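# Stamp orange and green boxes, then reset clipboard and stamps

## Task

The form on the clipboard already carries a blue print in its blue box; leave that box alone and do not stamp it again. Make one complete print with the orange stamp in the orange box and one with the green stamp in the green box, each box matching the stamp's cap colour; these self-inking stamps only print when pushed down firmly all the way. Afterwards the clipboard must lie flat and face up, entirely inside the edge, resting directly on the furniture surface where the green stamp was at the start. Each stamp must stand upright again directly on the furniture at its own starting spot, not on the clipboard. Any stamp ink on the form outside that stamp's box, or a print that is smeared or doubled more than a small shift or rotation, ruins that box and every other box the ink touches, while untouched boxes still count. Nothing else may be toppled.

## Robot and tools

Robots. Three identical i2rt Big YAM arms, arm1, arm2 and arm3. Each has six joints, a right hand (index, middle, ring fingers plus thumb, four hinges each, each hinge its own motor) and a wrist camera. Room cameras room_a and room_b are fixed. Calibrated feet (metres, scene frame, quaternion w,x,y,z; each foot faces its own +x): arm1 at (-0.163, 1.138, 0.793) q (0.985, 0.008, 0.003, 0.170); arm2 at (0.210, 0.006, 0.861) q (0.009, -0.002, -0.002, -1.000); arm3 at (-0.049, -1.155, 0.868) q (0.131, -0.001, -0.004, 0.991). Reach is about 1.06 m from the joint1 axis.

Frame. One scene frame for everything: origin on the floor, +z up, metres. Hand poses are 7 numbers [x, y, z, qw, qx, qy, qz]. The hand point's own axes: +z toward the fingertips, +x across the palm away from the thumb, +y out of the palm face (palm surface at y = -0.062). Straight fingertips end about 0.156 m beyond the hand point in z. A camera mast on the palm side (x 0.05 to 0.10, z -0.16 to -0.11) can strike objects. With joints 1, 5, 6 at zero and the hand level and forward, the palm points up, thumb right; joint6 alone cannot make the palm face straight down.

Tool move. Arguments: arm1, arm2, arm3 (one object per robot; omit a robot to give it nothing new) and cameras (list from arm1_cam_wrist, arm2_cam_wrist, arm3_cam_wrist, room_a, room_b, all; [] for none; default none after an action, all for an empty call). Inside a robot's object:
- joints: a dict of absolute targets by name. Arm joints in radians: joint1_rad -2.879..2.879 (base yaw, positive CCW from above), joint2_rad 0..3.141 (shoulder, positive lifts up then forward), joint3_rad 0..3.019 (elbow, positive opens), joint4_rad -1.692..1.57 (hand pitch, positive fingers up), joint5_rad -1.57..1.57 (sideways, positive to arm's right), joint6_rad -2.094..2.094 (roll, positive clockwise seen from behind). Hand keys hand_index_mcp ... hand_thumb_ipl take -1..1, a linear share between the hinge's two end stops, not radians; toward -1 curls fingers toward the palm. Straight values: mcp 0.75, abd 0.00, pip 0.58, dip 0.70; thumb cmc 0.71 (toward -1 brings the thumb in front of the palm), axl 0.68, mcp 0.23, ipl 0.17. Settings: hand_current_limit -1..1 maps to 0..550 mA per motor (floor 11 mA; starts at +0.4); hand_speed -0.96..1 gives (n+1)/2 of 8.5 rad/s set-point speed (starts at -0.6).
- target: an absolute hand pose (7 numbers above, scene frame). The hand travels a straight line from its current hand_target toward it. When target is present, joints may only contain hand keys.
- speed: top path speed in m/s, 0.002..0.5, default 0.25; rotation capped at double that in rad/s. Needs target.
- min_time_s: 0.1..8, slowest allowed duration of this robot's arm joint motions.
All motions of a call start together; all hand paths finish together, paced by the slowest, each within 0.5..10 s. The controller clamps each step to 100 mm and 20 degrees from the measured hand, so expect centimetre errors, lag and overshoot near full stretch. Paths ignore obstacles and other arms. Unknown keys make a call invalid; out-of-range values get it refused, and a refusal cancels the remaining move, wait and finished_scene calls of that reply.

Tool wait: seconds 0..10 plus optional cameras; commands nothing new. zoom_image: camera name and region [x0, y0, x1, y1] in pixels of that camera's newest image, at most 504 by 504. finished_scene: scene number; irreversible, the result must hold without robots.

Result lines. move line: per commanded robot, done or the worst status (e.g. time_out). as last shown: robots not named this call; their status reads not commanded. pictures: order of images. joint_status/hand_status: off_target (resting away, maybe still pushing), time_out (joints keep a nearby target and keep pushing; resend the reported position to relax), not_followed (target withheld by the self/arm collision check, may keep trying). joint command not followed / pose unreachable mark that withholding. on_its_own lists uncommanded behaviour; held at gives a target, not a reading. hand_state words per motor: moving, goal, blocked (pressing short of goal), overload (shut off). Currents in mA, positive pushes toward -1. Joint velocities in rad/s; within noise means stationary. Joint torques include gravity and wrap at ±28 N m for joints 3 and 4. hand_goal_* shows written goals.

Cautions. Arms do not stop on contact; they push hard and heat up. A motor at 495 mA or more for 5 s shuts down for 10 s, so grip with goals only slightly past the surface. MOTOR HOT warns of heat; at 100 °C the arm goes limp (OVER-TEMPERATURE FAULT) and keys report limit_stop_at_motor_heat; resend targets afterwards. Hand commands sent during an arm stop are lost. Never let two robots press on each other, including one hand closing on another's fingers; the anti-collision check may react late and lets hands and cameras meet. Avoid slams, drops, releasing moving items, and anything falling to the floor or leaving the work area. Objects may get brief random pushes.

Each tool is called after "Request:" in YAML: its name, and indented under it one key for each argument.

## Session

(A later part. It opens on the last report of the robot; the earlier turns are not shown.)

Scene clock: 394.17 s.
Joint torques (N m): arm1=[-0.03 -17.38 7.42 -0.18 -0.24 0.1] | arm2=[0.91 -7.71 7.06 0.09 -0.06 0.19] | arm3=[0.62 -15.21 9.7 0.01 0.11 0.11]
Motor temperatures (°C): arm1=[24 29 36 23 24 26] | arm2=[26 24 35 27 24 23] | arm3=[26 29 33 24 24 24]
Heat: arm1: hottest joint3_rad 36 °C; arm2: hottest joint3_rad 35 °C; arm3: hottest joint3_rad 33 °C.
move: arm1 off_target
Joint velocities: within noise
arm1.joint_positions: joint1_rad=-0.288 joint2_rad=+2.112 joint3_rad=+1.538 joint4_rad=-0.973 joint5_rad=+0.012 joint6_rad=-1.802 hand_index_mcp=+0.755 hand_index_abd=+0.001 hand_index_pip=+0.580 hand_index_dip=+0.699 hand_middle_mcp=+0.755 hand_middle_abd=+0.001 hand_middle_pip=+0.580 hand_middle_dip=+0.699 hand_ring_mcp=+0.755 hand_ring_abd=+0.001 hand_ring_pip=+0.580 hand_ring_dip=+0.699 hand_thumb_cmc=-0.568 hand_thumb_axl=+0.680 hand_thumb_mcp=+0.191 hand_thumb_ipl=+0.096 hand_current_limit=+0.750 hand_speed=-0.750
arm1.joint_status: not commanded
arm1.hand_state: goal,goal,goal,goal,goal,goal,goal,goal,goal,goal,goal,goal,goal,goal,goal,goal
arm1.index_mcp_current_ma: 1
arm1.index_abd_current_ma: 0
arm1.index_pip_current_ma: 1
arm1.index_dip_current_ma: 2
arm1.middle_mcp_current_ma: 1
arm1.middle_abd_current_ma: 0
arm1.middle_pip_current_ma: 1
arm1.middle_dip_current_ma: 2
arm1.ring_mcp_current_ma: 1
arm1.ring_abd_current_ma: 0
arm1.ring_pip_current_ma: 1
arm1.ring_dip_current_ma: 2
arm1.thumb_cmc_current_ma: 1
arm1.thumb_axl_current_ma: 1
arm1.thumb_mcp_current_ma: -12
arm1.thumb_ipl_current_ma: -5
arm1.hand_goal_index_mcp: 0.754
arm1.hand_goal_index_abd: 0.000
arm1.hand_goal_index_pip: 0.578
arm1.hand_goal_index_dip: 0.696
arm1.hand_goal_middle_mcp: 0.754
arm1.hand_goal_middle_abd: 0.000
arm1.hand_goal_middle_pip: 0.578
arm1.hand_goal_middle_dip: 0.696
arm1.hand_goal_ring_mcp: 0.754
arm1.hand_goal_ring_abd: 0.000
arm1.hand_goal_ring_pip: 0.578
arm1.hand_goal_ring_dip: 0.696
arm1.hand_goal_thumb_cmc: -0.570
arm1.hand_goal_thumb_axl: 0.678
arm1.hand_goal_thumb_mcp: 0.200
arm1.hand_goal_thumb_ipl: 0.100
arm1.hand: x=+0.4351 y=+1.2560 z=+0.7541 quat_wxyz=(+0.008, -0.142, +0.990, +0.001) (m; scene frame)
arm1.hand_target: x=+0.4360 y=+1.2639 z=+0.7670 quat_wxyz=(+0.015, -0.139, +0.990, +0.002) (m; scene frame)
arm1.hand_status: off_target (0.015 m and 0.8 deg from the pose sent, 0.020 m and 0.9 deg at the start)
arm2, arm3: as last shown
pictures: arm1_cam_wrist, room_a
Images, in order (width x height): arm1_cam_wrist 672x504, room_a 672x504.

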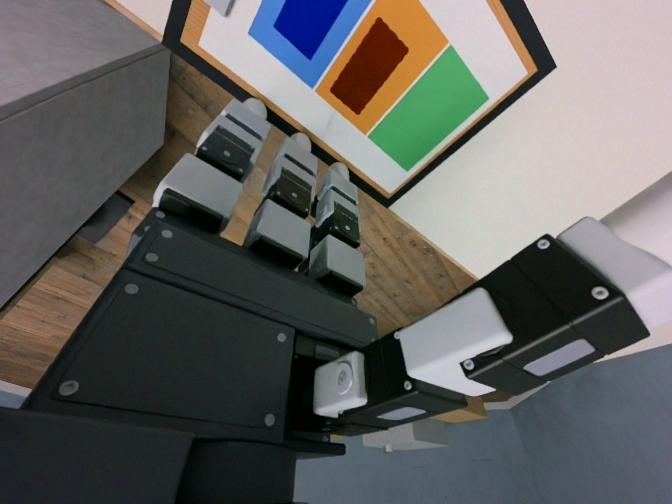

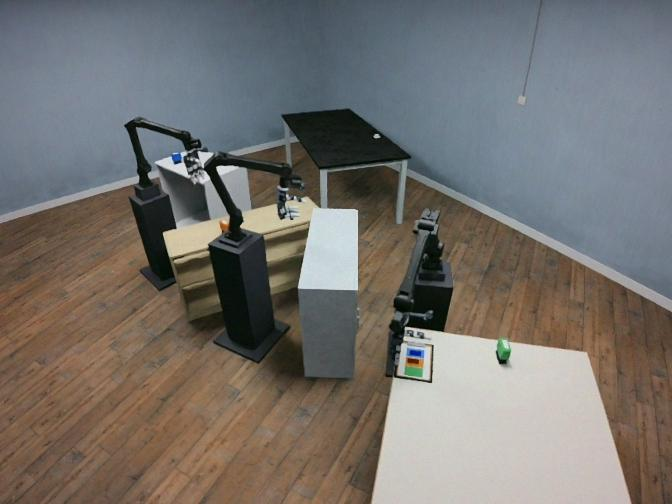

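Request:
move:
  arm1: {"target": [0.4280, 1.2900, 0.775, -0.0147, 0.1391, -0.9905, -0.0021], "speed": 0.08}

Request:
move:
  arm1: {"target": [0.4280, 1.2900, 0.750, -0.0147, 0.1391, -0.9905, -0.0021], "speed": 0.05}
  cameras: ["arm1_cam_wrist", "room_a"]

Request:
zoom_image:
  camera: "arm1_cam_wrist"
  region: [160, 0, 560, 300]

Request:
zoom_image:
  camera: "room_a"
  region: [340, 310, 440, 397]

Scene clock: 395.57 s.
Joint torques (N m): arm1=[-0.62 -17.14 7.19 -0.2 -0.21 0.09] | arm2=[0.91 -7.77 7.06 0.09 -0.05 0.19] | arm3=[0.67 -15.21 9.72 0.01 0.11 0.11]
Motor temperatures (°C): arm1=[24 29 36 23 24 26] | arm2=[26 24 35 27 24 23] | arm3=[26 29 33 24 24 24]
Heat: arm1: hottest joint3_rad 36 °C; arm2: hottest joint3_rad 35 °C; arm3: hottest joint3_rad 33 °C.
move: arm1 off_target
Joint velocities: within noise
arm1.joint_positions: joint1_rad=-0.237 joint2_rad=+2.087 joint3_rad=+1.524 joint4_rad=-0.979 joint5_rad=+0.011 joint6_rad=-1.758 hand_index_mcp=+0.755 hand_index_abd=+0.001 hand_index_pip=+0.580 hand_index_dip=+0.699 hand_middle_mcp=+0.755 hand_middle_abd=+0.001 hand_middle_pip=+0.580 hand_middle_dip=+0.699 hand_ring_mcp=+0.755 hand_ring_abd=+0.001 hand_ring_pip=+0.580 hand_ring_dip=+0.699 hand_thumb_cmc=-0.568 hand_thumb_axl=+0.680 hand_thumb_mcp=+0.191 hand_thumb_ipl=+0.096 hand_current_limit=+0.750 hand_speed=-0.750
arm1.joint_status: not commanded
arm1.hand_state: goal,goal,goal,goal,goal,goal,goal,goal,goal,goal,goal,goal,goal,goal,goal,goal
arm1.index_mcp_current_ma: 0
arm1.index_abd_current_ma: 0
arm1.index_pip_current_ma: 1
arm1.index_dip_current_ma: 2
arm1.middle_mcp_current_ma: 0
arm1.middle_abd_current_ma: 0
arm1.middle_pip_current_ma: 1
arm1.middle_dip_current_ma: 2
arm1.ring_mcp_current_ma: 0
arm1.ring_abd_current_ma: 0
arm1.ring_pip_current_ma: 1
arm1.ring_dip_current_ma: 2
arm1.thumb_cmc_current_ma: 1
arm1.thumb_axl_current_ma: 1
arm1.thumb_mcp_current_ma: -12
arm1.thumb_ipl_current_ma: -5
arm1.hand_goal_index_mcp: 0.754
arm1.hand_goal_index_abd: 0.000
arm1.hand_goal_index_pip: 0.578
arm1.hand_goal_index_dip: 0.696
arm1.hand_goal_middle_mcp: 0.754
arm1.hand_goal_middle_abd: 0.000
arm1.hand_goal_middle_pip: 0.578
arm1.hand_goal_middle_dip: 0.696
arm1.hand_goal_ring_mcp: 0.754
arm1.hand_goal_ring_abd: 0.000
arm1.hand_goal_ring_pip: 0.578
arm1.hand_goal_ring_dip: 0.696
arm1.hand_goal_thumb_cmc: -0.570
arm1.hand_goal_thumb_axl: 0.678
arm1.hand_goal_thumb_mcp: 0.200
arm1.hand_goal_thumb_ipl: 0.100
arm1.hand: x=+0.4286 y=+1.2864 z=+0.7648 quat_wxyz=(+0.011, -0.145, +0.989, +0.001) (m; scene frame)
arm1.hand_target: x=+0.4281 y=+1.2899 z=+0.7750 quat_wxyz=(+0.015, -0.139, +0.990, +0.002) (m; scene frame)
arm1.hand_status: off_target (0.011 m and 0.8 deg from the pose sent, 0.041 m and 0.8 deg at the start)
arm2, arm3: as last shown
pictures: none

Scene clock: 396.57 s.
Joint torques (N m): arm1=[-0.67 -14.51 7.17 0.65 -0.15 0.1] | arm2=[0.91 -7.82 7.05 0.09 -0.05 0.19] | arm3=[0.62 -15.21 9.72 0.01 0.1 0.11]
Motor temperatures (°C): arm1=[24 29 36 23 24 26] | arm2=[26 24 35 27 24 23] | arm3=[26 29 33 24 24 24]
Heat: arm1: hottest joint3_rad 36 °C; arm2: hottest joint3_rad 35 °C; arm3: hottest joint3_rad 33 °C.
move: arm1 off_target
Joint velocities: within noise
arm1.joint_positions: joint1_rad=-0.237 joint2_rad=+2.087 joint3_rad=+1.509 joint4_rad=-0.947 joint5_rad=+0.011 joint6_rad=-1.758 hand_index_mcp=+0.755 hand_index_abd=+0.001 hand_index_pip=+0.580 hand_index_dip=+0.699 hand_middle_mcp=+0.755 hand_middle_abd=+0.001 hand_middle_pip=+0.580 hand_middle_dip=+0.699 hand_ring_mcp=+0.755 hand_ring_abd=+0.001 hand_ring_pip=+0.580 hand_ring_dip=+0.699 hand_thumb_cmc=-0.568 hand_thumb_axl=+0.680 hand_thumb_mcp=+0.191 hand_thumb_ipl=+0.096 hand_current_limit=+0.750 hand_speed=-0.750
arm1.joint_status: not commanded
arm1.hand_state: goal,goal,goal,goal,goal,goal,goal,goal,goal,goal,goal,goal,goal,goal,goal,goal
arm1.index_mcp_current_ma: 0
arm1.index_abd_current_ma: 0
arm1.index_pip_current_ma: 1
arm1.index_dip_current_ma: 2
arm1.middle_mcp_current_ma: 0
arm1.middle_abd_current_ma: 0
arm1.middle_pip_current_ma: 1
arm1.middle_dip_current_ma: 2
arm1.ring_mcp_current_ma: 0
arm1.ring_abd_current_ma: 0
arm1.ring_pip_current_ma: 1
arm1.ring_dip_current_ma: 2
arm1.thumb_cmc_current_ma: 1
arm1.thumb_axl_current_ma: 1
arm1.thumb_mcp_current_ma: -12
arm1.thumb_ipl_current_ma: -5
arm1.hand_goal_index_mcp: 0.754
arm1.hand_goal_index_abd: 0.000
arm1.hand_goal_index_pip: 0.578
arm1.hand_goal_index_dip: 0.696
arm1.hand_goal_middle_mcp: 0.754
arm1.hand_goal_middle_abd: 0.000
arm1.hand_goal_middle_pip: 0.578
arm1.hand_goal_middle_dip: 0.696
arm1.hand_goal_ring_mcp: 0.754
arm1.hand_goal_ring_abd: 0.000
arm1.hand_goal_ring_pip: 0.578
arm1.hand_goal_ring_dip: 0.696
arm1.hand_goal_thumb_cmc: -0.570
arm1.hand_goal_thumb_axl: 0.678
arm1.hand_goal_thumb_mcp: 0.200
arm1.hand_goal_thumb_ipl: 0.100
arm1.hand: x=+0.4295 y=+1.2866 z=+0.7600 quat_wxyz=(+0.020, -0.145, +0.989, +0.001) (m; scene frame)
arm1.hand_target: x=+0.4277 y=+1.2898 z=+0.7501 quat_wxyz=(+0.015, -0.139, +0.990, +0.002) (m; scene frame)
arm1.hand_status: off_target (0.011 m and 0.9 deg from the pose sent, 0.015 m and 0.8 deg at the start)
arm2.joint_positions: joint1_rad=-0.860 joint2_rad=+1.274 joint3_rad=+0.985 joint4_rad=-1.490 joint5_rad=-0.005 joint6_rad=+0.059 hand_index_mcp=+0.272 hand_index_abd=-0.001 hand_index_pip=-0.365 hand_index_dip=+0.700 hand_middle_mcp=+0.272 hand_middle_abd=+0.001 hand_middle_pip=-0.365 hand_middle_dip=+0.699 hand_ring_mcp=+0.282 hand_ring_abd=+0.001 hand_ring_pip=-0.409 hand_ring_dip=+0.700 hand_thumb_cmc=-0.569 hand_thumb_axl=+0.679 hand_thumb_mcp=+0.171 hand_thumb_ipl=+0.096 hand_current_limit=+0.750 hand_speed=-0.750
arm2.joint_status: not commanded
arm2.hand_state: goal,goal,goal,goal,goal,goal,goal,goal,goal,goal,goal,goal,goal,goal,goal,goal
arm2.index_mcp_current_ma: 7
arm2.index_abd_current_ma: -2
arm2.index_pip_current_ma: 26
arm2.index_dip_current_ma: 12
arm2.middle_mcp_current_ma: 8
arm2.middle_abd_current_ma: 2
arm2.middle_pip_current_ma: 24
arm2.middle_dip_current_ma: 10
arm2.ring_mcp_current_ma: 8
arm2.ring_abd_current_ma: 2
arm2.ring_pip_current_ma: 24
arm2.ring_dip_current_ma: 13
arm2.thumb_cmc_current_ma: 3
arm2.thumb_axl_current_ma: 2
arm2.thumb_mcp_current_ma: -45
arm2.thumb_ipl_current_ma: -21
arm2.hand_goal_index_mcp: 0.270
arm2.hand_goal_index_abd: 0.000
arm2.hand_goal_index_pip: -0.372
arm2.hand_goal_index_dip: 0.696
arm2.hand_goal_middle_mcp: 0.270
arm2.hand_goal_middle_abd: 0.000
arm2.hand_goal_middle_pip: -0.372
arm2.hand_goal_middle_dip: 0.696
arm2.hand_goal_ring_mcp: 0.280
arm2.hand_goal_ring_abd: 0.000
arm2.hand_goal_ring_pip: -0.416
arm2.hand_goal_ring_dip: 0.696
arm2.hand_goal_thumb_cmc: -0.570
arm2.hand_goal_thumb_axl: 0.678
arm2.hand_goal_thumb_mcp: 0.180
arm2.hand_goal_thumb_ipl: 0.100
arm2.hand: x=-0.0170 y=+0.3023 z=+1.0042 quat_wxyz=(-0.035, +0.327, -0.939, +0.099) (m; scene frame)
arm2.hand_target: x=-0.0192 y=+0.3001 z=+1.0047 quat_wxyz=(-0.034, +0.326, -0.940, +0.095) (m; scene frame)
arm2.hand_status: not commanded
arm3.joint_positions: joint1_rad=-0.904 joint2_rad=+1.502 joint3_rad=+1.208 joint4_rad=-1.158 joint5_rad=-0.005 joint6_rad=+0.545 hand_index_mcp=+0.752 hand_index_abd=-0.003 hand_index_pip=+0.574 hand_index_dip=+0.693 hand_middle_mcp=+0.753 hand_middle_abd=-0.003 hand_middle_pip=+0.578 hand_middle_dip=+0.698 hand_ring_mcp=+0.753 hand_ring_abd=-0.002 hand_ring_pip=+0.578 hand_ring_dip=+0.698 hand_thumb_cmc=-0.569 hand_thumb_axl=+0.679 hand_thumb_mcp=+0.166 hand_thumb_ipl=+0.166 hand_current_limit=+0.750 hand_speed=-0.900
arm3.joint_status: not commanded
arm3.hand_state: goal,goal,goal,goal,goal,goal,goal,goal,goal,goal,goal,goal,goal,goal,goal,goal
arm3.index_mcp_current_ma: -4
arm3.index_abd_current_ma: -4
arm3.index_pip_current_ma: -4
arm3.index_dip_current_ma: -5
arm3.middle_mcp_current_ma: -2
arm3.middle_abd_current_ma: -4
arm3.middle_pip_current_ma: 3
arm3.middle_dip_current_ma: 3
arm3.ring_mcp_current_ma: -1
arm3.ring_abd_current_ma: -2
arm3.ring_pip_current_ma: 3
arm3.ring_dip_current_ma: 4
arm3.thumb_cmc_current_ma: 2
arm3.thumb_axl_current_ma: 3
arm3.thumb_mcp_current_ma: -10
arm3.thumb_ipl_current_ma: -5
arm3.hand_goal_index_mcp: 0.754
arm3.hand_goal_index_abd: 0.000
arm3.hand_goal_index_pip: 0.576
arm3.hand_goal_index_dip: 0.696
arm3.hand_goal_middle_mcp: 0.754
arm3.hand_goal_middle_abd: 0.000
arm3.hand_goal_middle_pip: 0.576
arm3.hand_goal_middle_dip: 0.696
arm3.hand_goal_ring_mcp: 0.754
arm3.hand_goal_ring_abd: 0.000
arm3.hand_goal_ring_pip: 0.576
arm3.hand_goal_ring_dip: 0.696
arm3.hand_goal_thumb_cmc: -0.570
arm3.hand_goal_thumb_axl: 0.678
arm3.hand_goal_thumb_mcp: 0.170
arm3.hand_goal_thumb_ipl: 0.168
arm3.hand: x=-0.1949 y=-0.6542 z=+1.0342 quat_wxyz=(-0.027, +0.070, +0.996, +0.055) (m; scene frame)
arm3.hand_target: x=-0.1936 y=-0.6602 z=+1.0308 quat_wxyz=(-0.023, +0.073, +0.996, +0.048) (m; scene frame)
arm3.hand_status: not commanded
pictures: arm1_cam_wrist, room_a
Images, in order (width x height): arm1_cam_wrist 672x504, room_a 672x504.

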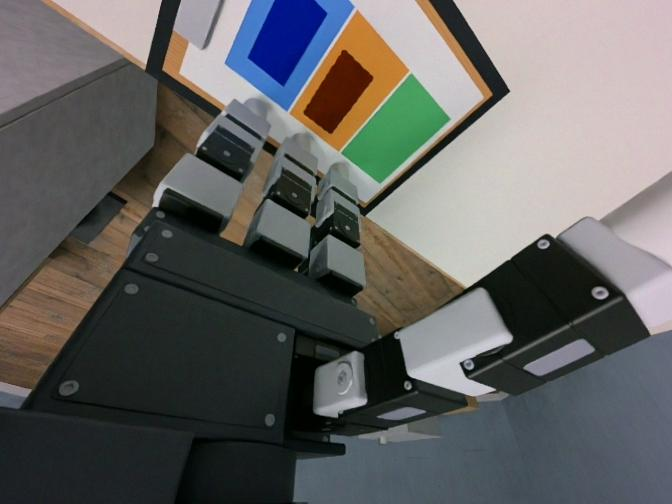

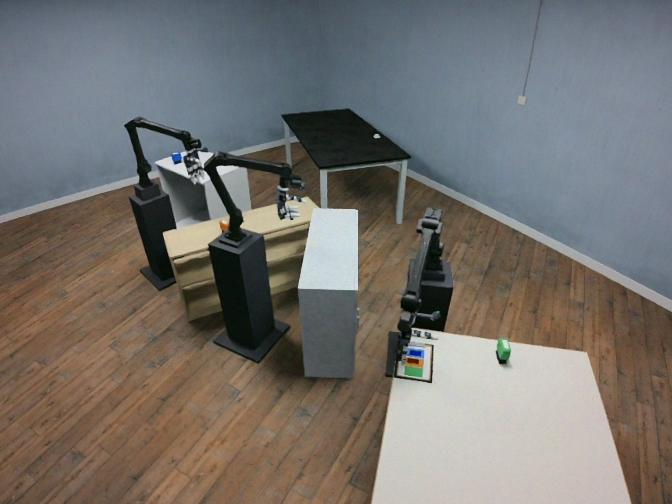

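Scaled by 1.260 from the camera's 672x504 image, which has a finer 960x720 frame.

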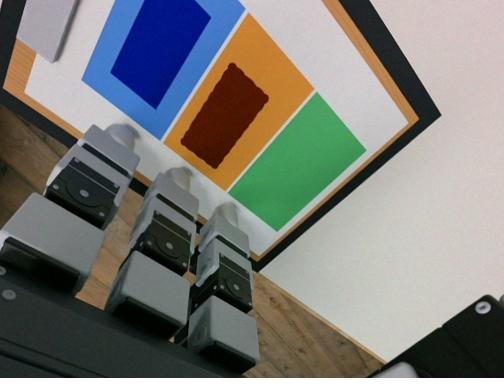

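Scaled by 5.040 from the camera's 672x504 image, which has a finer 960x720 frame.

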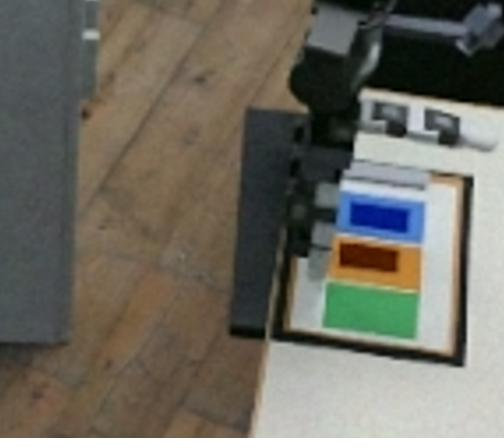

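Request:
move:
  arm1: {"target": [0.4190, 1.3180, 0.742, -0.0147, 0.1391, -0.9905, -0.0021], "speed": 0.05}
  cameras: ["arm1_cam_wrist", "room_a"]

Request:
zoom_image:
  camera: "room_a"
  region: [340, 310, 440, 397]

Scene clock: 397.87 s.
Joint torques (N m): arm1=[0.62 -14.27 6.64 0.96 -0.37 0.17] | arm2=[0.97 -7.77 7.05 0.09 -0.05 0.19] | arm3=[0.62 -15.21 9.7 0.01 0.11 0.11]
Motor temperatures (°C): arm1=[24 29 36 23 24 26] | arm2=[26 24 35 27 24 23] | arm3=[26 29 33 24 24 24]
Heat: arm1: hottest joint3_rad 36 °C; arm2: hottest joint3_rad 35 °C; arm3: hottest joint3_rad 33 °C.
move: arm1 off_target
Joint velocities: within noise
arm1.joint_positions: joint1_rad=-0.203 joint2_rad=+2.087 joint3_rad=+1.490 joint4_rad=-0.929 joint5_rad=+0.019 joint6_rad=-1.717 hand_index_mcp=+0.755 hand_index_abd=+0.001 hand_index_pip=+0.580 hand_index_dip=+0.699 hand_middle_mcp=+0.755 hand_middle_abd=+0.001 hand_middle_pip=+0.580 hand_middle_dip=+0.699 hand_ring_mcp=+0.785 hand_ring_abd=-0.010 hand_ring_pip=+0.598 hand_ring_dip=+0.708 hand_thumb_cmc=-0.568 hand_thumb_axl=+0.680 hand_thumb_mcp=+0.191 hand_thumb_ipl=+0.096 hand_current_limit=+0.750 hand_speed=-0.750
arm1.joint_status: not commanded
arm1.hand_state: goal,goal,goal,goal,goal,goal,goal,goal,blocked,goal,blocked,goal,goal,goal,goal,goal
arm1.index_mcp_current_ma: 0
arm1.index_abd_current_ma: 0
arm1.index_pip_current_ma: 1
arm1.index_dip_current_ma: 2
arm1.middle_mcp_current_ma: 0
arm1.middle_abd_current_ma: 0
arm1.middle_pip_current_ma: 1
arm1.middle_dip_current_ma: 2
arm1.ring_mcp_current_ma: 58
arm1.ring_abd_current_ma: -8
arm1.ring_pip_current_ma: 30
arm1.ring_dip_current_ma: 14
arm1.thumb_cmc_current_ma: 1
arm1.thumb_axl_current_ma: 1
arm1.thumb_mcp_current_ma: -12
arm1.thumb_ipl_current_ma: -5
arm1.hand_goal_index_mcp: 0.754
arm1.hand_goal_index_abd: 0.000
arm1.hand_goal_index_pip: 0.578
arm1.hand_goal_index_dip: 0.696
arm1.hand_goal_middle_mcp: 0.754
arm1.hand_goal_middle_abd: 0.000
arm1.hand_goal_middle_pip: 0.578
arm1.hand_goal_middle_dip: 0.696
arm1.hand_goal_ring_mcp: 0.754
arm1.hand_goal_ring_abd: 0.000
arm1.hand_goal_ring_pip: 0.578
arm1.hand_goal_ring_dip: 0.696
arm1.hand_goal_thumb_cmc: -0.570
arm1.hand_goal_thumb_axl: 0.678
arm1.hand_goal_thumb_mcp: 0.200
arm1.hand_goal_thumb_ipl: 0.100
arm1.hand: x=+0.4236 y=+1.3052 z=+0.7538 quat_wxyz=(+0.020, -0.142, +0.990, -0.002) (m; scene frame)
arm1.hand_target: x=+0.4186 y=+1.3178 z=+0.7423 quat_wxyz=(+0.015, -0.139, +0.990, +0.002) (m; scene frame)
arm1.hand_status: off_target (0.018 m and 0.8 deg from the pose sent, 0.038 m and 0.9 deg at the start)
arm2, arm3: as last shown
pictures: arm1_cam_wrist, room_a
Images, in order (width x height): arm1_cam_wrist 672x504, room_a 672x504.

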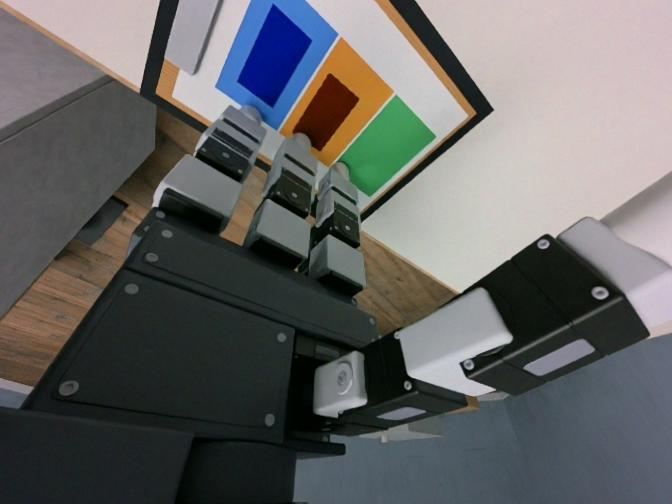

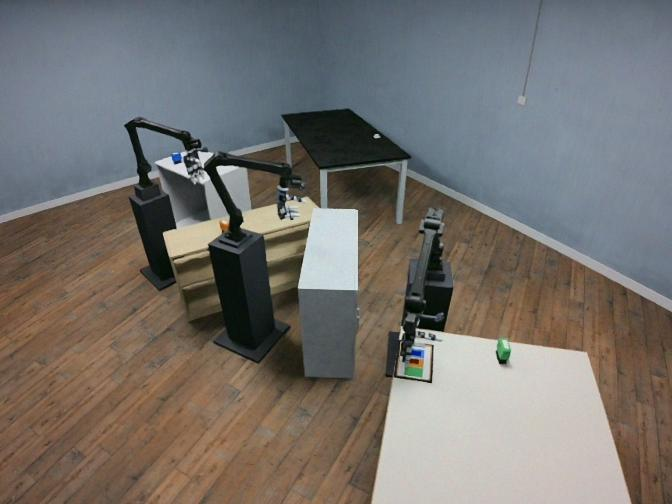

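Scaled by 5.040 from the camera's 672x504 image, which has a finer 960x720 frame.

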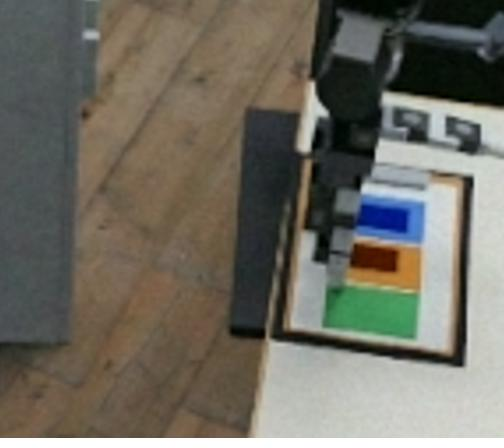

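Request:
move:
  arm1: {"target": [0.4250, 1.3050, 0.790, -0.008, 0.1391, -0.9905, -0.0011], "speed": 0.1}

Request:
move:
  arm1: {"target": [0.4560, 1.2040, 0.790, -0.008, 0.1391, -0.9905, -0.0011], "speed": 0.15}

Request:
move:
  arm1: {"target": [0.4530, 1.2080, 0.757, -0.008, 0.1391, -0.9905, -0.0011], "speed": 0.08}
  cameras: ["arm1_cam_wrist", "room_a"]

Request:
zoom_image:
  camera: "arm1_cam_wrist"
  region: [160, 0, 560, 300]

Request:
zoom_image:
  camera: "room_a"
  region: [340, 310, 440, 397]

Scene clock: 400.00 s.
Joint torques (N m): arm1=[-1.32 -16.56 10.85 -0.32 -0.24 -0.02] | arm2=[0.91 -7.77 7.05 0.09 -0.05 0.19] | arm3=[0.67 -15.21 9.72 0.01 0.11 0.11]
Motor temperatures (°C): arm1=[24 29 36 23 24 26] | arm2=[26 24 35 27 24 23] | arm3=[26 29 33 24 24 24]
Heat: arm1: hottest joint3_rad 36 °C; arm2: hottest joint3_rad 35 °C; arm3: hottest joint3_rad 33 °C.
move: arm1 off_target
Joint velocities: within noise
arm1.joint_positions: joint1_rad=-0.203 joint2_rad=+2.067 joint3_rad=+1.498 joint4_rad=-1.027 joint5_rad=+0.016 joint6_rad=-1.717 hand_index_mcp=+0.755 hand_index_abd=+0.003 hand_index_pip=+0.580 hand_index_dip=+0.699 hand_middle_mcp=+0.755 hand_middle_abd=+0.002 hand_middle_pip=+0.580 hand_middle_dip=+0.699 hand_ring_mcp=+0.755 hand_ring_abd=+0.003 hand_ring_pip=+0.580 hand_ring_dip=+0.699 hand_thumb_cmc=-0.568 hand_thumb_axl=+0.680 hand_thumb_mcp=+0.191 hand_thumb_ipl=+0.096 hand_current_limit=+0.750 hand_speed=-0.750
arm1.joint_status: not commanded
arm1.hand_state: goal,goal,goal,goal,goal,goal,goal,goal,goal,goal,goal,goal,goal,goal,goal,goal
arm1.index_mcp_current_ma: 0
arm1.index_abd_current_ma: 1
arm1.index_pip_current_ma: 1
arm1.index_dip_current_ma: 2
arm1.middle_mcp_current_ma: 0
arm1.middle_abd_current_ma: 1
arm1.middle_pip_current_ma: 1
arm1.middle_dip_current_ma: 2
arm1.ring_mcp_current_ma: 1
arm1.ring_abd_current_ma: 2
arm1.ring_pip_current_ma: 1
arm1.ring_dip_current_ma: 2
arm1.thumb_cmc_current_ma: 1
arm1.thumb_axl_current_ma: 1
arm1.thumb_mcp_current_ma: -12
arm1.thumb_ipl_current_ma: -5
arm1.hand_goal_index_mcp: 0.754
arm1.hand_goal_index_abd: 0.000
arm1.hand_goal_index_pip: 0.578
arm1.hand_goal_index_dip: 0.696
arm1.hand_goal_middle_mcp: 0.754
arm1.hand_goal_middle_abd: 0.000
arm1.hand_goal_middle_pip: 0.578
arm1.hand_goal_middle_dip: 0.696
arm1.hand_goal_ring_mcp: 0.754
arm1.hand_goal_ring_abd: 0.000
arm1.hand_goal_ring_pip: 0.578
arm1.hand_goal_ring_dip: 0.696
arm1.hand_goal_thumb_cmc: -0.570
arm1.hand_goal_thumb_axl: 0.678
arm1.hand_goal_thumb_mcp: 0.200
arm1.hand_goal_thumb_ipl: 0.100
arm1.hand: x=+0.4064 y=+1.3030 z=+0.7671 quat_wxyz=(-0.016, -0.142, +0.990, +0.000) (m; scene frame)
arm1.hand_target: x=+0.4242 y=+1.3049 z=+0.7904 quat_wxyz=(+0.008, -0.139, +0.990, +0.001) (m; scene frame)
arm1.hand_status: off_target (0.030 m and 2.7 deg from the pose sent, 0.036 m and 1.4 deg at the start)
arm2, arm3: as last shown
pictures: none

Scene clock: 401.47 s.
Joint torques (N m): arm1=[-1.26 -13.57 11.41 -0.21 -0.24 -0.25] | arm2=[0.85 -7.77 7.05 0.08 -0.05 0.18] | arm3=[0.67 -15.21 9.7 -0.01 0.1 0.11]
Motor temperatures (°C): arm1=[24 29 36 23 24 26] | arm2=[26 24 35 27 24 23] | arm3=[26 29 33 24 24 24]
Heat: arm1: hottest joint3_rad 36 °C; arm2: hottest joint3_rad 35 °C; arm3: hottest joint3_rad 33 °C.
move: arm1 done
Joint velocities: within noise
arm1.joint_positions: joint1_rad=-0.374 joint2_rad=+2.079 joint3_rad=+1.602 joint4_rad=-1.072 joint5_rad=+0.013 joint6_rad=-1.863 hand_index_mcp=+0.754 hand_index_abd=+0.003 hand_index_pip=+0.580 hand_index_dip=+0.699 hand_middle_mcp=+0.754 hand_middle_abd=+0.002 hand_middle_pip=+0.580 hand_middle_dip=+0.699 hand_ring_mcp=+0.754 hand_ring_abd=+0.003 hand_ring_pip=+0.580 hand_ring_dip=+0.699 hand_thumb_cmc=-0.568 hand_thumb_axl=+0.680 hand_thumb_mcp=+0.191 hand_thumb_ipl=+0.096 hand_current_limit=+0.750 hand_speed=-0.750
arm1.joint_status: not commanded
arm1.hand_state: goal,goal,goal,goal,goal,goal,goal,goal,goal,goal,goal,goal,goal,goal,goal,goal
arm1.index_mcp_current_ma: 0
arm1.index_abd_current_ma: 1
arm1.index_pip_current_ma: 1
arm1.index_dip_current_ma: 2
arm1.middle_mcp_current_ma: 0
arm1.middle_abd_current_ma: 1
arm1.middle_pip_current_ma: 1
arm1.middle_dip_current_ma: 2
arm1.ring_mcp_current_ma: 0
arm1.ring_abd_current_ma: 2
arm1.ring_pip_current_ma: 1
arm1.ring_dip_current_ma: 2
arm1.thumb_cmc_current_ma: 1
arm1.thumb_axl_current_ma: 1
arm1.thumb_mcp_current_ma: -12
arm1.thumb_ipl_current_ma: -5
arm1.hand_goal_index_mcp: 0.754
arm1.hand_goal_index_abd: 0.000
arm1.hand_goal_index_pip: 0.578
arm1.hand_goal_index_dip: 0.696
arm1.hand_goal_middle_mcp: 0.754
arm1.hand_goal_middle_abd: 0.000
arm1.hand_goal_middle_pip: 0.578
arm1.hand_goal_middle_dip: 0.696
arm1.hand_goal_ring_mcp: 0.754
arm1.hand_goal_ring_abd: 0.000
arm1.hand_goal_ring_pip: 0.578
arm1.hand_goal_ring_dip: 0.696
arm1.hand_goal_thumb_cmc: -0.570
arm1.hand_goal_thumb_axl: 0.678
arm1.hand_goal_thumb_mcp: 0.200
arm1.hand_goal_thumb_ipl: 0.100
arm1.hand: x=+0.4467 y=+1.2036 z=+0.7934 quat_wxyz=(+0.007, -0.130, +0.992, +0.000) (m; scene frame)
arm1.hand_target: x=+0.4556 y=+1.2041 z=+0.7900 quat_wxyz=(+0.008, -0.139, +0.990, +0.001) (m; scene frame)
arm1.hand_status: done (0.010 m and 1.1 deg from the pose sent, 0.113 m and 2.7 deg at the start)
arm2, arm3: as last shown
pictures: none

Scene clock: 402.43 s.
Joint torques (N m): arm1=[-0.62 -14.15 8.36 0.76 -0.24 -0.17] | arm2=[0.91 -7.77 7.04 0.09 -0.06 0.18] | arm3=[0.73 -15.27 9.7 0.01 0.11 0.11]
Motor temperatures (°C): arm1=[24 29 36 23 24 26] | arm2=[26 24 35 27 24 23] | arm3=[26 29 33 24 24 24]
Heat: arm1: hottest joint3_rad 36 °C; arm2: hottest joint3_rad 35 °C; arm3: hottest joint3_rad 33 °C.
move: arm1 off_target
Joint velocities: within noise
arm1.joint_positions: joint1_rad=-0.374 joint2_rad=+2.119 joint3_rad=+1.602 joint4_rad=-1.019 joint5_rad=+0.013 joint6_rad=-1.863 hand_index_mcp=+0.754 hand_index_abd=+0.003 hand_index_pip=+0.580 hand_index_dip=+0.699 hand_middle_mcp=+0.754 hand_middle_abd=+0.002 hand_middle_pip=+0.580 hand_middle_dip=+0.699 hand_ring_mcp=+0.754 hand_ring_abd=+0.003 hand_ring_pip=+0.580 hand_ring_dip=+0.699 hand_thumb_cmc=-0.568 hand_thumb_axl=+0.680 hand_thumb_mcp=+0.191 hand_thumb_ipl=+0.096 hand_current_limit=+0.750 hand_speed=-0.750
arm1.joint_status: not commanded
arm1.hand_state: goal,goal,goal,goal,goal,goal,goal,goal,goal,goal,goal,goal,goal,goal,goal,goal
arm1.index_mcp_current_ma: 0
arm1.index_abd_current_ma: 1
arm1.index_pip_current_ma: 1
arm1.index_dip_current_ma: 2
arm1.middle_mcp_current_ma: 0
arm1.middle_abd_current_ma: 1
arm1.middle_pip_current_ma: 1
arm1.middle_dip_current_ma: 2
arm1.ring_mcp_current_ma: 0
arm1.ring_abd_current_ma: 2
arm1.ring_pip_current_ma: 1
arm1.ring_dip_current_ma: 2
arm1.thumb_cmc_current_ma: 1
arm1.thumb_axl_current_ma: 1
arm1.thumb_mcp_current_ma: -12
arm1.thumb_ipl_current_ma: -5
arm1.hand_goal_index_mcp: 0.754
arm1.hand_goal_index_abd: 0.000
arm1.hand_goal_index_pip: 0.578
arm1.hand_goal_index_dip: 0.696
arm1.hand_goal_middle_mcp: 0.754
arm1.hand_goal_middle_abd: 0.000
arm1.hand_goal_middle_pip: 0.578
arm1.hand_goal_middle_dip: 0.696
arm1.hand_goal_ring_mcp: 0.754
arm1.hand_goal_ring_abd: 0.000
arm1.hand_goal_ring_pip: 0.578
arm1.hand_goal_ring_dip: 0.696
arm1.hand_goal_thumb_cmc: -0.570
arm1.hand_goal_thumb_axl: 0.678
arm1.hand_goal_thumb_mcp: 0.200
arm1.hand_goal_thumb_ipl: 0.100
arm1.hand: x=+0.4542 y=+1.2037 z=+0.7704 quat_wxyz=(+0.014, -0.130, +0.991, -0.001) (m; scene frame)
arm1.hand_target: x=+0.4527 y=+1.2081 z=+0.7573 quat_wxyz=(+0.008, -0.139, +0.990, +0.001) (m; scene frame)
arm1.hand_status: off_target (0.014 m and 1.3 deg from the pose sent, 0.037 m and 1.1 deg at the start)
arm2, arm3: as last shown
pictures: arm1_cam_wrist, room_a
Images, in order (width x height): arm1_cam_wrist 672x504, room_a 672x504.

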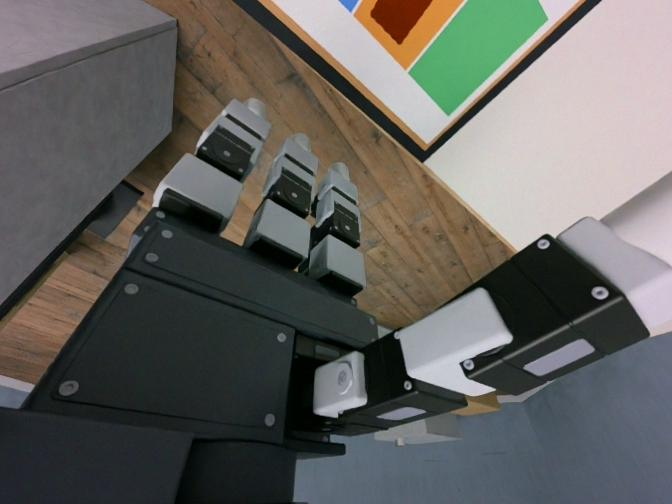

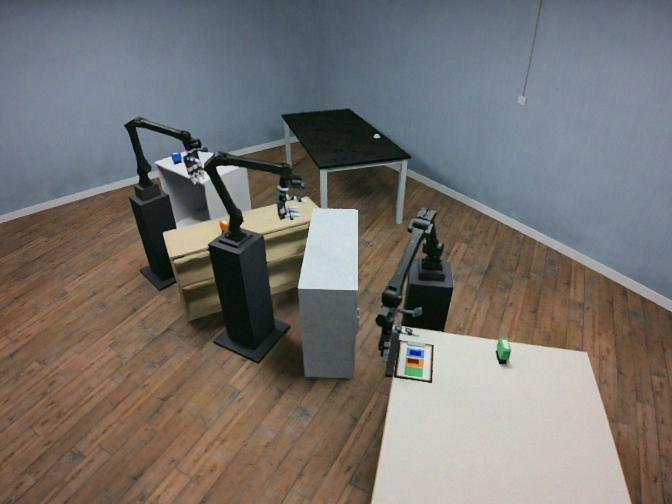

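Scaled by 1.260 from the camera's 672x504 image, which has a finer 960x720 frame.

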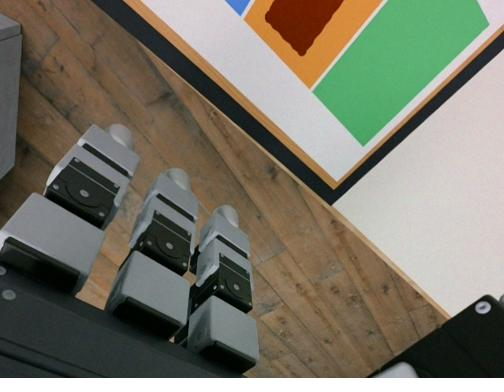

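Scaled by 5.040 from the camera's 672x504 image, which has a finer 960x720 frame.

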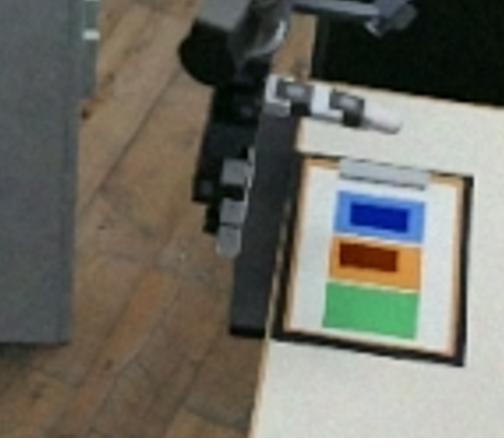

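Request:
move:
  cameras: ["arm1_cam_wrist","room_a","room_b"]

Scene clock: 403.80 s.
Joint torques (N m): arm1=[-0.67 -14.39 8.24 0.58 -0.24 -0.17] | arm2=[0.85 -7.77 7.05 0.09 -0.06 0.18] | arm3=[0.67 -15.27 9.72 -0.01 0.1 0.11]
Motor temperatures (°C): arm1=[24 29 36 23 24 26] | arm2=[26 24 35 27 24 23] | arm3=[26 29 33 24 24 24]
Heat: arm1: hottest joint3_rad 36 °C; arm2: hottest joint3_rad 35 °C; arm3: hottest joint3_rad 33 °C.
Joint velocities: within noise
arm1.joint_positions: joint1_rad=-0.374 joint2_rad=+2.119 joint3_rad=+1.602 joint4_rad=-1.019 joint5_rad=+0.013 joint6_rad=-1.863 hand_index_mcp=+0.754 hand_index_abd=+0.003 hand_index_pip=+0.580 hand_index_dip=+0.699 hand_middle_mcp=+0.754 hand_middle_abd=+0.002 hand_middle_pip=+0.580 hand_middle_dip=+0.699 hand_ring_mcp=+0.754 hand_ring_abd=+0.003 hand_ring_pip=+0.580 hand_ring_dip=+0.699 hand_thumb_cmc=-0.568 hand_thumb_axl=+0.680 hand_thumb_mcp=+0.191 hand_thumb_ipl=+0.096 hand_current_limit=+0.750 hand_speed=-0.750
arm1.joint_status: not commanded
arm1.hand_state: goal,goal,goal,goal,goal,goal,goal,goal,goal,goal,goal,goal,goal,goal,goal,goal
arm1.index_mcp_current_ma: 0
arm1.index_abd_current_ma: 1
arm1.index_pip_current_ma: 1
arm1.index_dip_current_ma: 2
arm1.middle_mcp_current_ma: 0
arm1.middle_abd_current_ma: 1
arm1.middle_pip_current_ma: 1
arm1.middle_dip_current_ma: 2
arm1.ring_mcp_current_ma: 0
arm1.ring_abd_current_ma: 2
arm1.ring_pip_current_ma: 1
arm1.ring_dip_current_ma: 2
arm1.thumb_cmc_current_ma: 1
arm1.thumb_axl_current_ma: 1
arm1.thumb_mcp_current_ma: -12
arm1.thumb_ipl_current_ma: -5
arm1.hand_goal_index_mcp: 0.754
arm1.hand_goal_index_abd: 0.000
arm1.hand_goal_index_pip: 0.578
arm1.hand_goal_index_dip: 0.696
arm1.hand_goal_middle_mcp: 0.754
arm1.hand_goal_middle_abd: 0.000
arm1.hand_goal_middle_pip: 0.578
arm1.hand_goal_middle_dip: 0.696
arm1.hand_goal_ring_mcp: 0.754
arm1.hand_goal_ring_abd: 0.000
arm1.hand_goal_ring_pip: 0.578
arm1.hand_goal_ring_dip: 0.696
arm1.hand_goal_thumb_cmc: -0.570
arm1.hand_goal_thumb_axl: 0.678
arm1.hand_goal_thumb_mcp: 0.200
arm1.hand_goal_thumb_ipl: 0.100
arm1.hand: x=+0.4542 y=+1.2037 z=+0.7704 quat_wxyz=(+0.014, -0.130, +0.991, -0.001) (m; scene frame)
arm1.hand_target: x=+0.4527 y=+1.2081 z=+0.7573 quat_wxyz=(+0.008, -0.139, +0.990, +0.001) (m; scene frame)
arm1.hand_status: off_target (0.014 m and 1.3 deg from the pose sent, 0.037 m and 1.1 deg at the start)
arm2.joint_positions: joint1_rad=-0.860 joint2_rad=+1.274 joint3_rad=+0.985 joint4_rad=-1.490 joint5_rad=-0.005 joint6_rad=+0.059 hand_index_mcp=+0.272 hand_index_abd=-0.001 hand_index_pip=-0.365 hand_index_dip=+0.700 hand_middle_mcp=+0.272 hand_middle_abd=+0.001 hand_middle_pip=-0.365 hand_middle_dip=+0.699 hand_ring_mcp=+0.282 hand_ring_abd=+0.001 hand_ring_pip=-0.409 hand_ring_dip=+0.700 hand_thumb_cmc=-0.569 hand_thumb_axl=+0.679 hand_thumb_mcp=+0.171 hand_thumb_ipl=+0.096 hand_current_limit=+0.750 hand_speed=-0.750
arm2.joint_status: not commanded
arm2.hand_state: goal,goal,goal,goal,goal,goal,goal,goal,goal,goal,goal,goal,goal,goal,goal,goal
arm2.index_mcp_current_ma: 7
arm2.index_abd_current_ma: -2
arm2.index_pip_current_ma: 26
arm2.index_dip_current_ma: 12
arm2.middle_mcp_current_ma: 8
arm2.middle_abd_current_ma: 2
arm2.middle_pip_current_ma: 24
arm2.middle_dip_current_ma: 10
arm2.ring_mcp_current_ma: 8
arm2.ring_abd_current_ma: 2
arm2.ring_pip_current_ma: 24
arm2.ring_dip_current_ma: 13
arm2.thumb_cmc_current_ma: 3
arm2.thumb_axl_current_ma: 2
arm2.thumb_mcp_current_ma: -45
arm2.thumb_ipl_current_ma: -21
arm2.hand_goal_index_mcp: 0.270
arm2.hand_goal_index_abd: 0.000
arm2.hand_goal_index_pip: -0.372
arm2.hand_goal_index_dip: 0.696
arm2.hand_goal_middle_mcp: 0.270
arm2.hand_goal_middle_abd: 0.000
arm2.hand_goal_middle_pip: -0.372
arm2.hand_goal_middle_dip: 0.696
arm2.hand_goal_ring_mcp: 0.280
arm2.hand_goal_ring_abd: 0.000
arm2.hand_goal_ring_pip: -0.416
arm2.hand_goal_ring_dip: 0.696
arm2.hand_goal_thumb_cmc: -0.570
arm2.hand_goal_thumb_axl: 0.678
arm2.hand_goal_thumb_mcp: 0.180
arm2.hand_goal_thumb_ipl: 0.100
arm2.hand: x=-0.0170 y=+0.3023 z=+1.0042 quat_wxyz=(-0.035, +0.327, -0.939, +0.099) (m; scene frame)
arm2.hand_target: x=-0.0192 y=+0.3001 z=+1.0047 quat_wxyz=(-0.034, +0.326, -0.940, +0.095) (m; scene frame)
arm2.hand_status: not commanded
arm3.joint_positions: joint1_rad=-0.904 joint2_rad=+1.502 joint3_rad=+1.208 joint4_rad=-1.158 joint5_rad=-0.005 joint6_rad=+0.545 hand_index_mcp=+0.752 hand_index_abd=-0.003 hand_index_pip=+0.574 hand_index_dip=+0.693 hand_middle_mcp=+0.753 hand_middle_abd=-0.003 hand_middle_pip=+0.578 hand_middle_dip=+0.698 hand_ring_mcp=+0.753 hand_ring_abd=-0.002 hand_ring_pip=+0.578 hand_ring_dip=+0.698 hand_thumb_cmc=-0.569 hand_thumb_axl=+0.679 hand_thumb_mcp=+0.166 hand_thumb_ipl=+0.166 hand_current_limit=+0.750 hand_speed=-0.900
arm3.joint_status: not commanded
arm3.hand_state: goal,goal,goal,goal,goal,goal,goal,goal,goal,goal,goal,goal,goal,goal,goal,goal
arm3.index_mcp_current_ma: -4
arm3.index_abd_current_ma: -4
arm3.index_pip_current_ma: -4
arm3.index_dip_current_ma: -5
arm3.middle_mcp_current_ma: -2
arm3.middle_abd_current_ma: -4
arm3.middle_pip_current_ma: 3
arm3.middle_dip_current_ma: 3
arm3.ring_mcp_current_ma: -1
arm3.ring_abd_current_ma: -2
arm3.ring_pip_current_ma: 3
arm3.ring_dip_current_ma: 4
arm3.thumb_cmc_current_ma: 2
arm3.thumb_axl_current_ma: 3
arm3.thumb_mcp_current_ma: -10
arm3.thumb_ipl_current_ma: -5
arm3.hand_goal_index_mcp: 0.754
arm3.hand_goal_index_abd: 0.000
arm3.hand_goal_index_pip: 0.576
arm3.hand_goal_index_dip: 0.696
arm3.hand_goal_middle_mcp: 0.754
arm3.hand_goal_middle_abd: 0.000
arm3.hand_goal_middle_pip: 0.576
arm3.hand_goal_middle_dip: 0.696
arm3.hand_goal_ring_mcp: 0.754
arm3.hand_goal_ring_abd: 0.000
arm3.hand_goal_ring_pip: 0.576
arm3.hand_goal_ring_dip: 0.696
arm3.hand_goal_thumb_cmc: -0.570
arm3.hand_goal_thumb_axl: 0.678
arm3.hand_goal_thumb_mcp: 0.170
arm3.hand_goal_thumb_ipl: 0.168
arm3.hand: x=-0.1949 y=-0.6542 z=+1.0342 quat_wxyz=(-0.027, +0.070, +0.996, +0.055) (m; scene frame)
arm3.hand_target: x=-0.1936 y=-0.6602 z=+1.0308 quat_wxyz=(-0.023, +0.073, +0.996, +0.048) (m; scene frame)
arm3.hand_status: not commanded
pictures: arm1_cam_wrist, room_a, room_b
Images, in order (width x height): arm1_cam_wrist 672x504, room_a 672x504, room_b 672x504.

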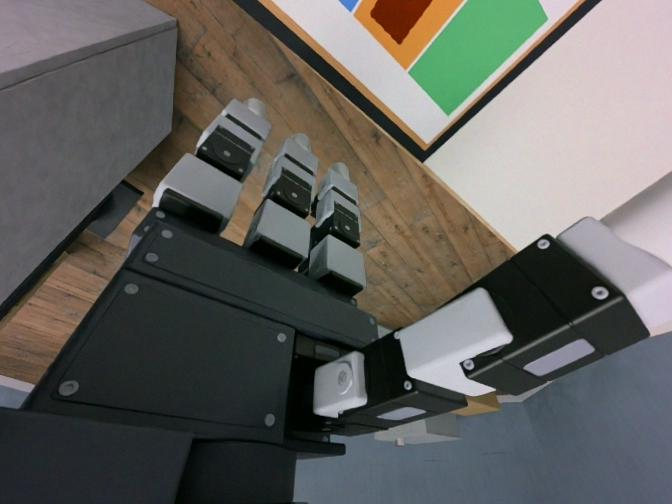

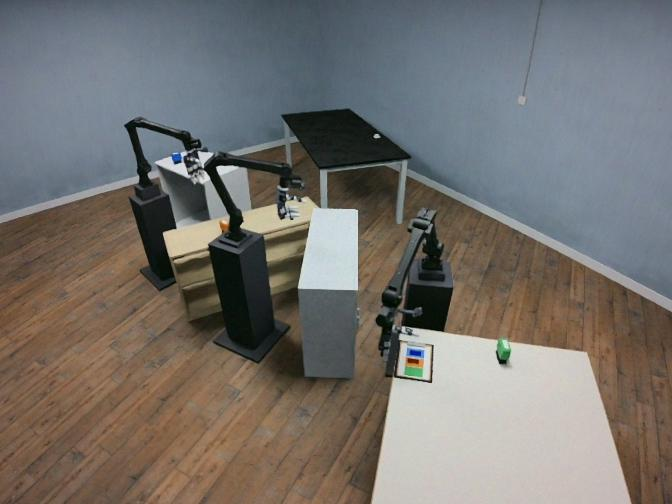

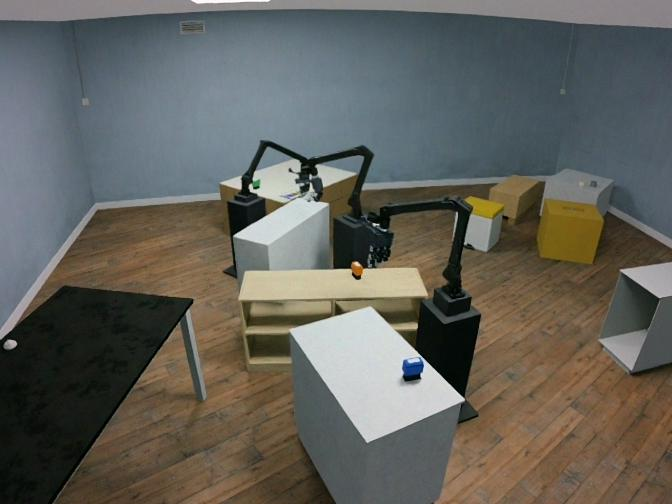

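Request:
move:
  arm1: {"target": [0.4370, 1.2450, 0.7410, -0.008, 0.1391, -0.9905, -0.0011], "speed": 0.08}
  cameras: ["room_a"]

Request:
zoom_image:
  camera: "room_a"
  region: [340, 310, 440, 397]

Scene clock: 405.57 s.
Joint torques (N m): arm1=[0.21 -14.92 7.3 0.61 -0.18 0.12] | arm2=[0.97 -7.71 7.05 0.09 -0.05 0.18] | arm3=[0.67 -15.21 9.7 0.01 0.11 0.11]
Motor temperatures (°C): arm1=[24 29 36 23 24 26] | arm2=[26 24 35 27 24 23] | arm3=[26 29 33 24 24 24]
Heat: arm1: hottest joint3_rad 36 °C; arm2: hottest joint3_rad 35 °C; arm3: hottest joint3_rad 33 °C.
move: arm1 done
Joint velocities: within noise
arm1.joint_positions: joint1_rad=-0.312 joint2_rad=+2.119 joint3_rad=+1.538 joint4_rad=-0.959 joint5_rad=+0.013 joint6_rad=-1.834 hand_index_mcp=+0.754 hand_index_abd=+0.003 hand_index_pip=+0.580 hand_index_dip=+0.699 hand_middle_mcp=+0.754 hand_middle_abd=+0.002 hand_middle_pip=+0.580 hand_middle_dip=+0.699 hand_ring_mcp=+0.754 hand_ring_abd=+0.003 hand_ring_pip=+0.580 hand_ring_dip=+0.699 hand_thumb_cmc=-0.568 hand_thumb_axl=+0.680 hand_thumb_mcp=+0.191 hand_thumb_ipl=+0.096 hand_current_limit=+0.750 hand_speed=-0.750
arm1.joint_status: not commanded
arm1.hand_state: goal,goal,goal,goal,goal,goal,goal,goal,goal,goal,goal,goal,goal,goal,goal,goal
arm1.index_mcp_current_ma: 0
arm1.index_abd_current_ma: 1
arm1.index_pip_current_ma: 1
arm1.index_dip_current_ma: 2
arm1.middle_mcp_current_ma: 0
arm1.middle_abd_current_ma: 1
arm1.middle_pip_current_ma: 1
arm1.middle_dip_current_ma: 2
arm1.ring_mcp_current_ma: 0
arm1.ring_abd_current_ma: 2
arm1.ring_pip_current_ma: 1
arm1.ring_dip_current_ma: 2
arm1.thumb_cmc_current_ma: 1
arm1.thumb_axl_current_ma: 1
arm1.thumb_mcp_current_ma: -12
arm1.thumb_ipl_current_ma: -5
arm1.hand_goal_index_mcp: 0.754
arm1.hand_goal_index_abd: 0.000
arm1.hand_goal_index_pip: 0.578
arm1.hand_goal_index_dip: 0.696
arm1.hand_goal_middle_mcp: 0.754
arm1.hand_goal_middle_abd: 0.000
arm1.hand_goal_middle_pip: 0.578
arm1.hand_goal_middle_dip: 0.696
arm1.hand_goal_ring_mcp: 0.754
arm1.hand_goal_ring_abd: 0.000
arm1.hand_goal_ring_pip: 0.578
arm1.hand_goal_ring_dip: 0.696
arm1.hand_goal_thumb_cmc: -0.570
arm1.hand_goal_thumb_axl: 0.678
arm1.hand_goal_thumb_mcp: 0.200
arm1.hand_goal_thumb_ipl: 0.100
arm1.hand: x=+0.4374 y=+1.2415 z=+0.7501 quat_wxyz=(+0.012, -0.146, +0.989, +0.000) (m; scene frame)
arm1.hand_target: x=+0.4369 y=+1.2449 z=+0.7412 quat_wxyz=(+0.008, -0.139, +0.990, +0.001) (m; scene frame)
arm1.hand_status: done (0.010 m and 0.9 deg from the pose sent, 0.054 m and 1.3 deg at the start)
arm2, arm3: as last shown
pictures: room_a
Images, in order (width x height): room_a 672x504.

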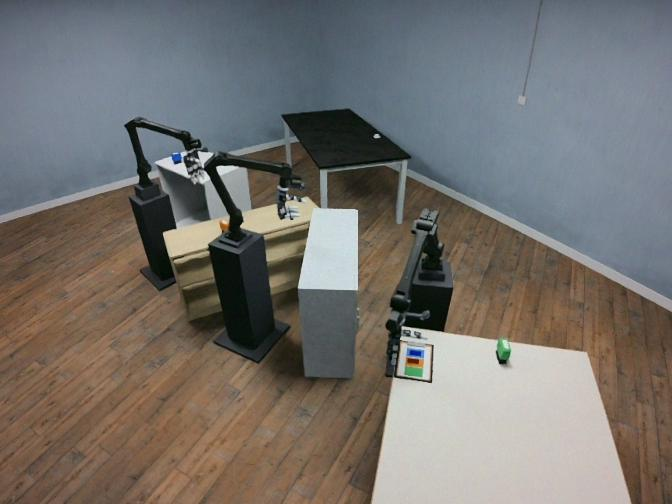

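Scaled by 5.040 from the camera's 672x504 image, which has a finer 960x720 frame.

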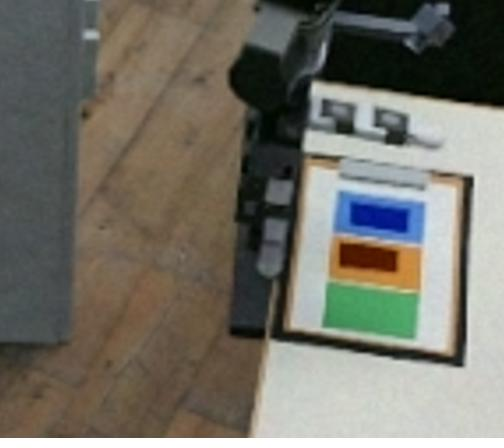

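Request:
move:
  arm1: {"target": [0.4305, 1.2660, 0.7400, -0.008, 0.1391, -0.9905, -0.0011], "speed": 0.06}
  cameras: ["room_a"]

Request:
zoom_image:
  camera: "room_a"
  region: [340, 310, 440, 397]

Scene clock: 406.63 s.
Joint torques (N m): arm1=[1.2 -15.38 6.26 0.69 -0.49 0.16] | arm2=[0.85 -7.77 7.05 0.09 -0.06 0.18] | arm3=[0.67 -15.21 9.7 0.01 0.11 0.11]
Motor temperatures (°C): arm1=[24 29 36 23 24 26] | arm2=[26 24 35 27 24 23] | arm3=[26 29 33 24 24 24]
Heat: arm1: hottest joint3_rad 36 °C; arm2: hottest joint3_rad 35 °C; arm3: hottest joint3_rad 33 °C.
move: arm1 off_target
Joint velocities: within noise
arm1.joint_positions: joint1_rad=-0.299 joint2_rad=+2.119 joint3_rad=+1.527 joint4_rad=-0.950 joint5_rad=+0.022 joint6_rad=-1.802 hand_index_mcp=+0.762 hand_index_abd=-0.002 hand_index_pip=+0.582 hand_index_dip=+0.699 hand_middle_mcp=+0.764 hand_middle_abd=-0.002 hand_middle_pip=+0.584 hand_middle_dip=+0.699 hand_ring_mcp=+0.766 hand_ring_abd=-0.002 hand_ring_pip=+0.585 hand_ring_dip=+0.699 hand_thumb_cmc=-0.568 hand_thumb_axl=+0.680 hand_thumb_mcp=+0.191 hand_thumb_ipl=+0.096 hand_current_limit=+0.750 hand_speed=-0.750
arm1.joint_status: not commanded
arm1.hand_state: goal,goal,goal,goal,goal,goal,goal,goal,goal,goal,goal,goal,goal,goal,goal,goal
arm1.index_mcp_current_ma: 8
arm1.index_abd_current_ma: -1
arm1.index_pip_current_ma: 3
arm1.index_dip_current_ma: 2
arm1.middle_mcp_current_ma: 12
arm1.middle_abd_current_ma: -1
arm1.middle_pip_current_ma: 5
arm1.middle_dip_current_ma: 2
arm1.ring_mcp_current_ma: 15
arm1.ring_abd_current_ma: -1
arm1.ring_pip_current_ma: 6
arm1.ring_dip_current_ma: 2
arm1.thumb_cmc_current_ma: 1
arm1.thumb_axl_current_ma: 1
arm1.thumb_mcp_current_ma: -12
arm1.thumb_ipl_current_ma: -5
arm1.hand_goal_index_mcp: 0.754
arm1.hand_goal_index_abd: 0.000
arm1.hand_goal_index_pip: 0.578
arm1.hand_goal_index_dip: 0.696
arm1.hand_goal_middle_mcp: 0.754
arm1.hand_goal_middle_abd: 0.000
arm1.hand_goal_middle_pip: 0.578
arm1.hand_goal_middle_dip: 0.696
arm1.hand_goal_ring_mcp: 0.754
arm1.hand_goal_ring_abd: 0.000
arm1.hand_goal_ring_pip: 0.578
arm1.hand_goal_ring_dip: 0.696
arm1.hand_goal_thumb_cmc: -0.570
arm1.hand_goal_thumb_axl: 0.678
arm1.hand_goal_thumb_mcp: 0.200
arm1.hand_goal_thumb_ipl: 0.100
arm1.hand: x=+0.4361 y=+1.2479 z=+0.7460 quat_wxyz=(+0.011, -0.136, +0.991, -0.005) (m; scene frame)
arm1.hand_target: x=+0.4302 y=+1.2655 z=+0.7402 quat_wxyz=(+0.008, -0.139, +0.990, +0.001) (m; scene frame)
arm1.hand_status: off_target (0.020 m and 0.8 deg from the pose sent, 0.027 m and 0.9 deg at the start)
arm2, arm3: as last shown
pictures: room_a
Images, in order (width x height): room_a 672x504.

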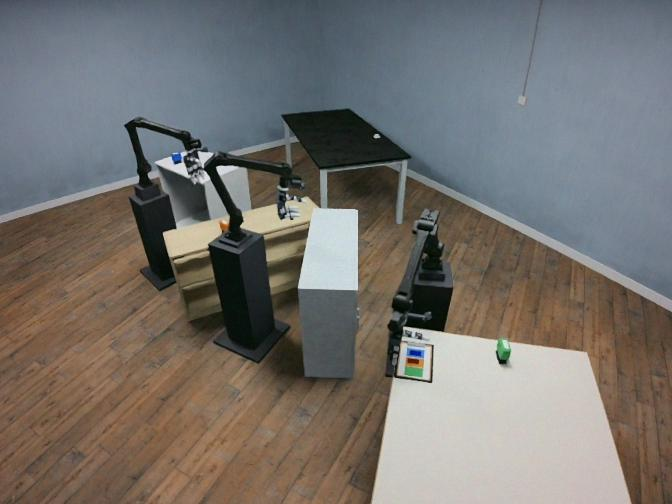

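Scaled by 5.040 from the camera's 672x504 image, which has a finer 960x720 frame.

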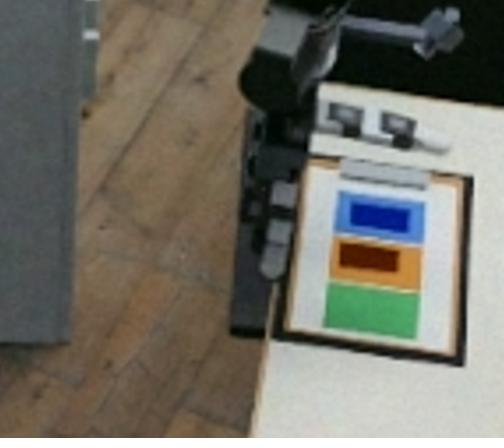

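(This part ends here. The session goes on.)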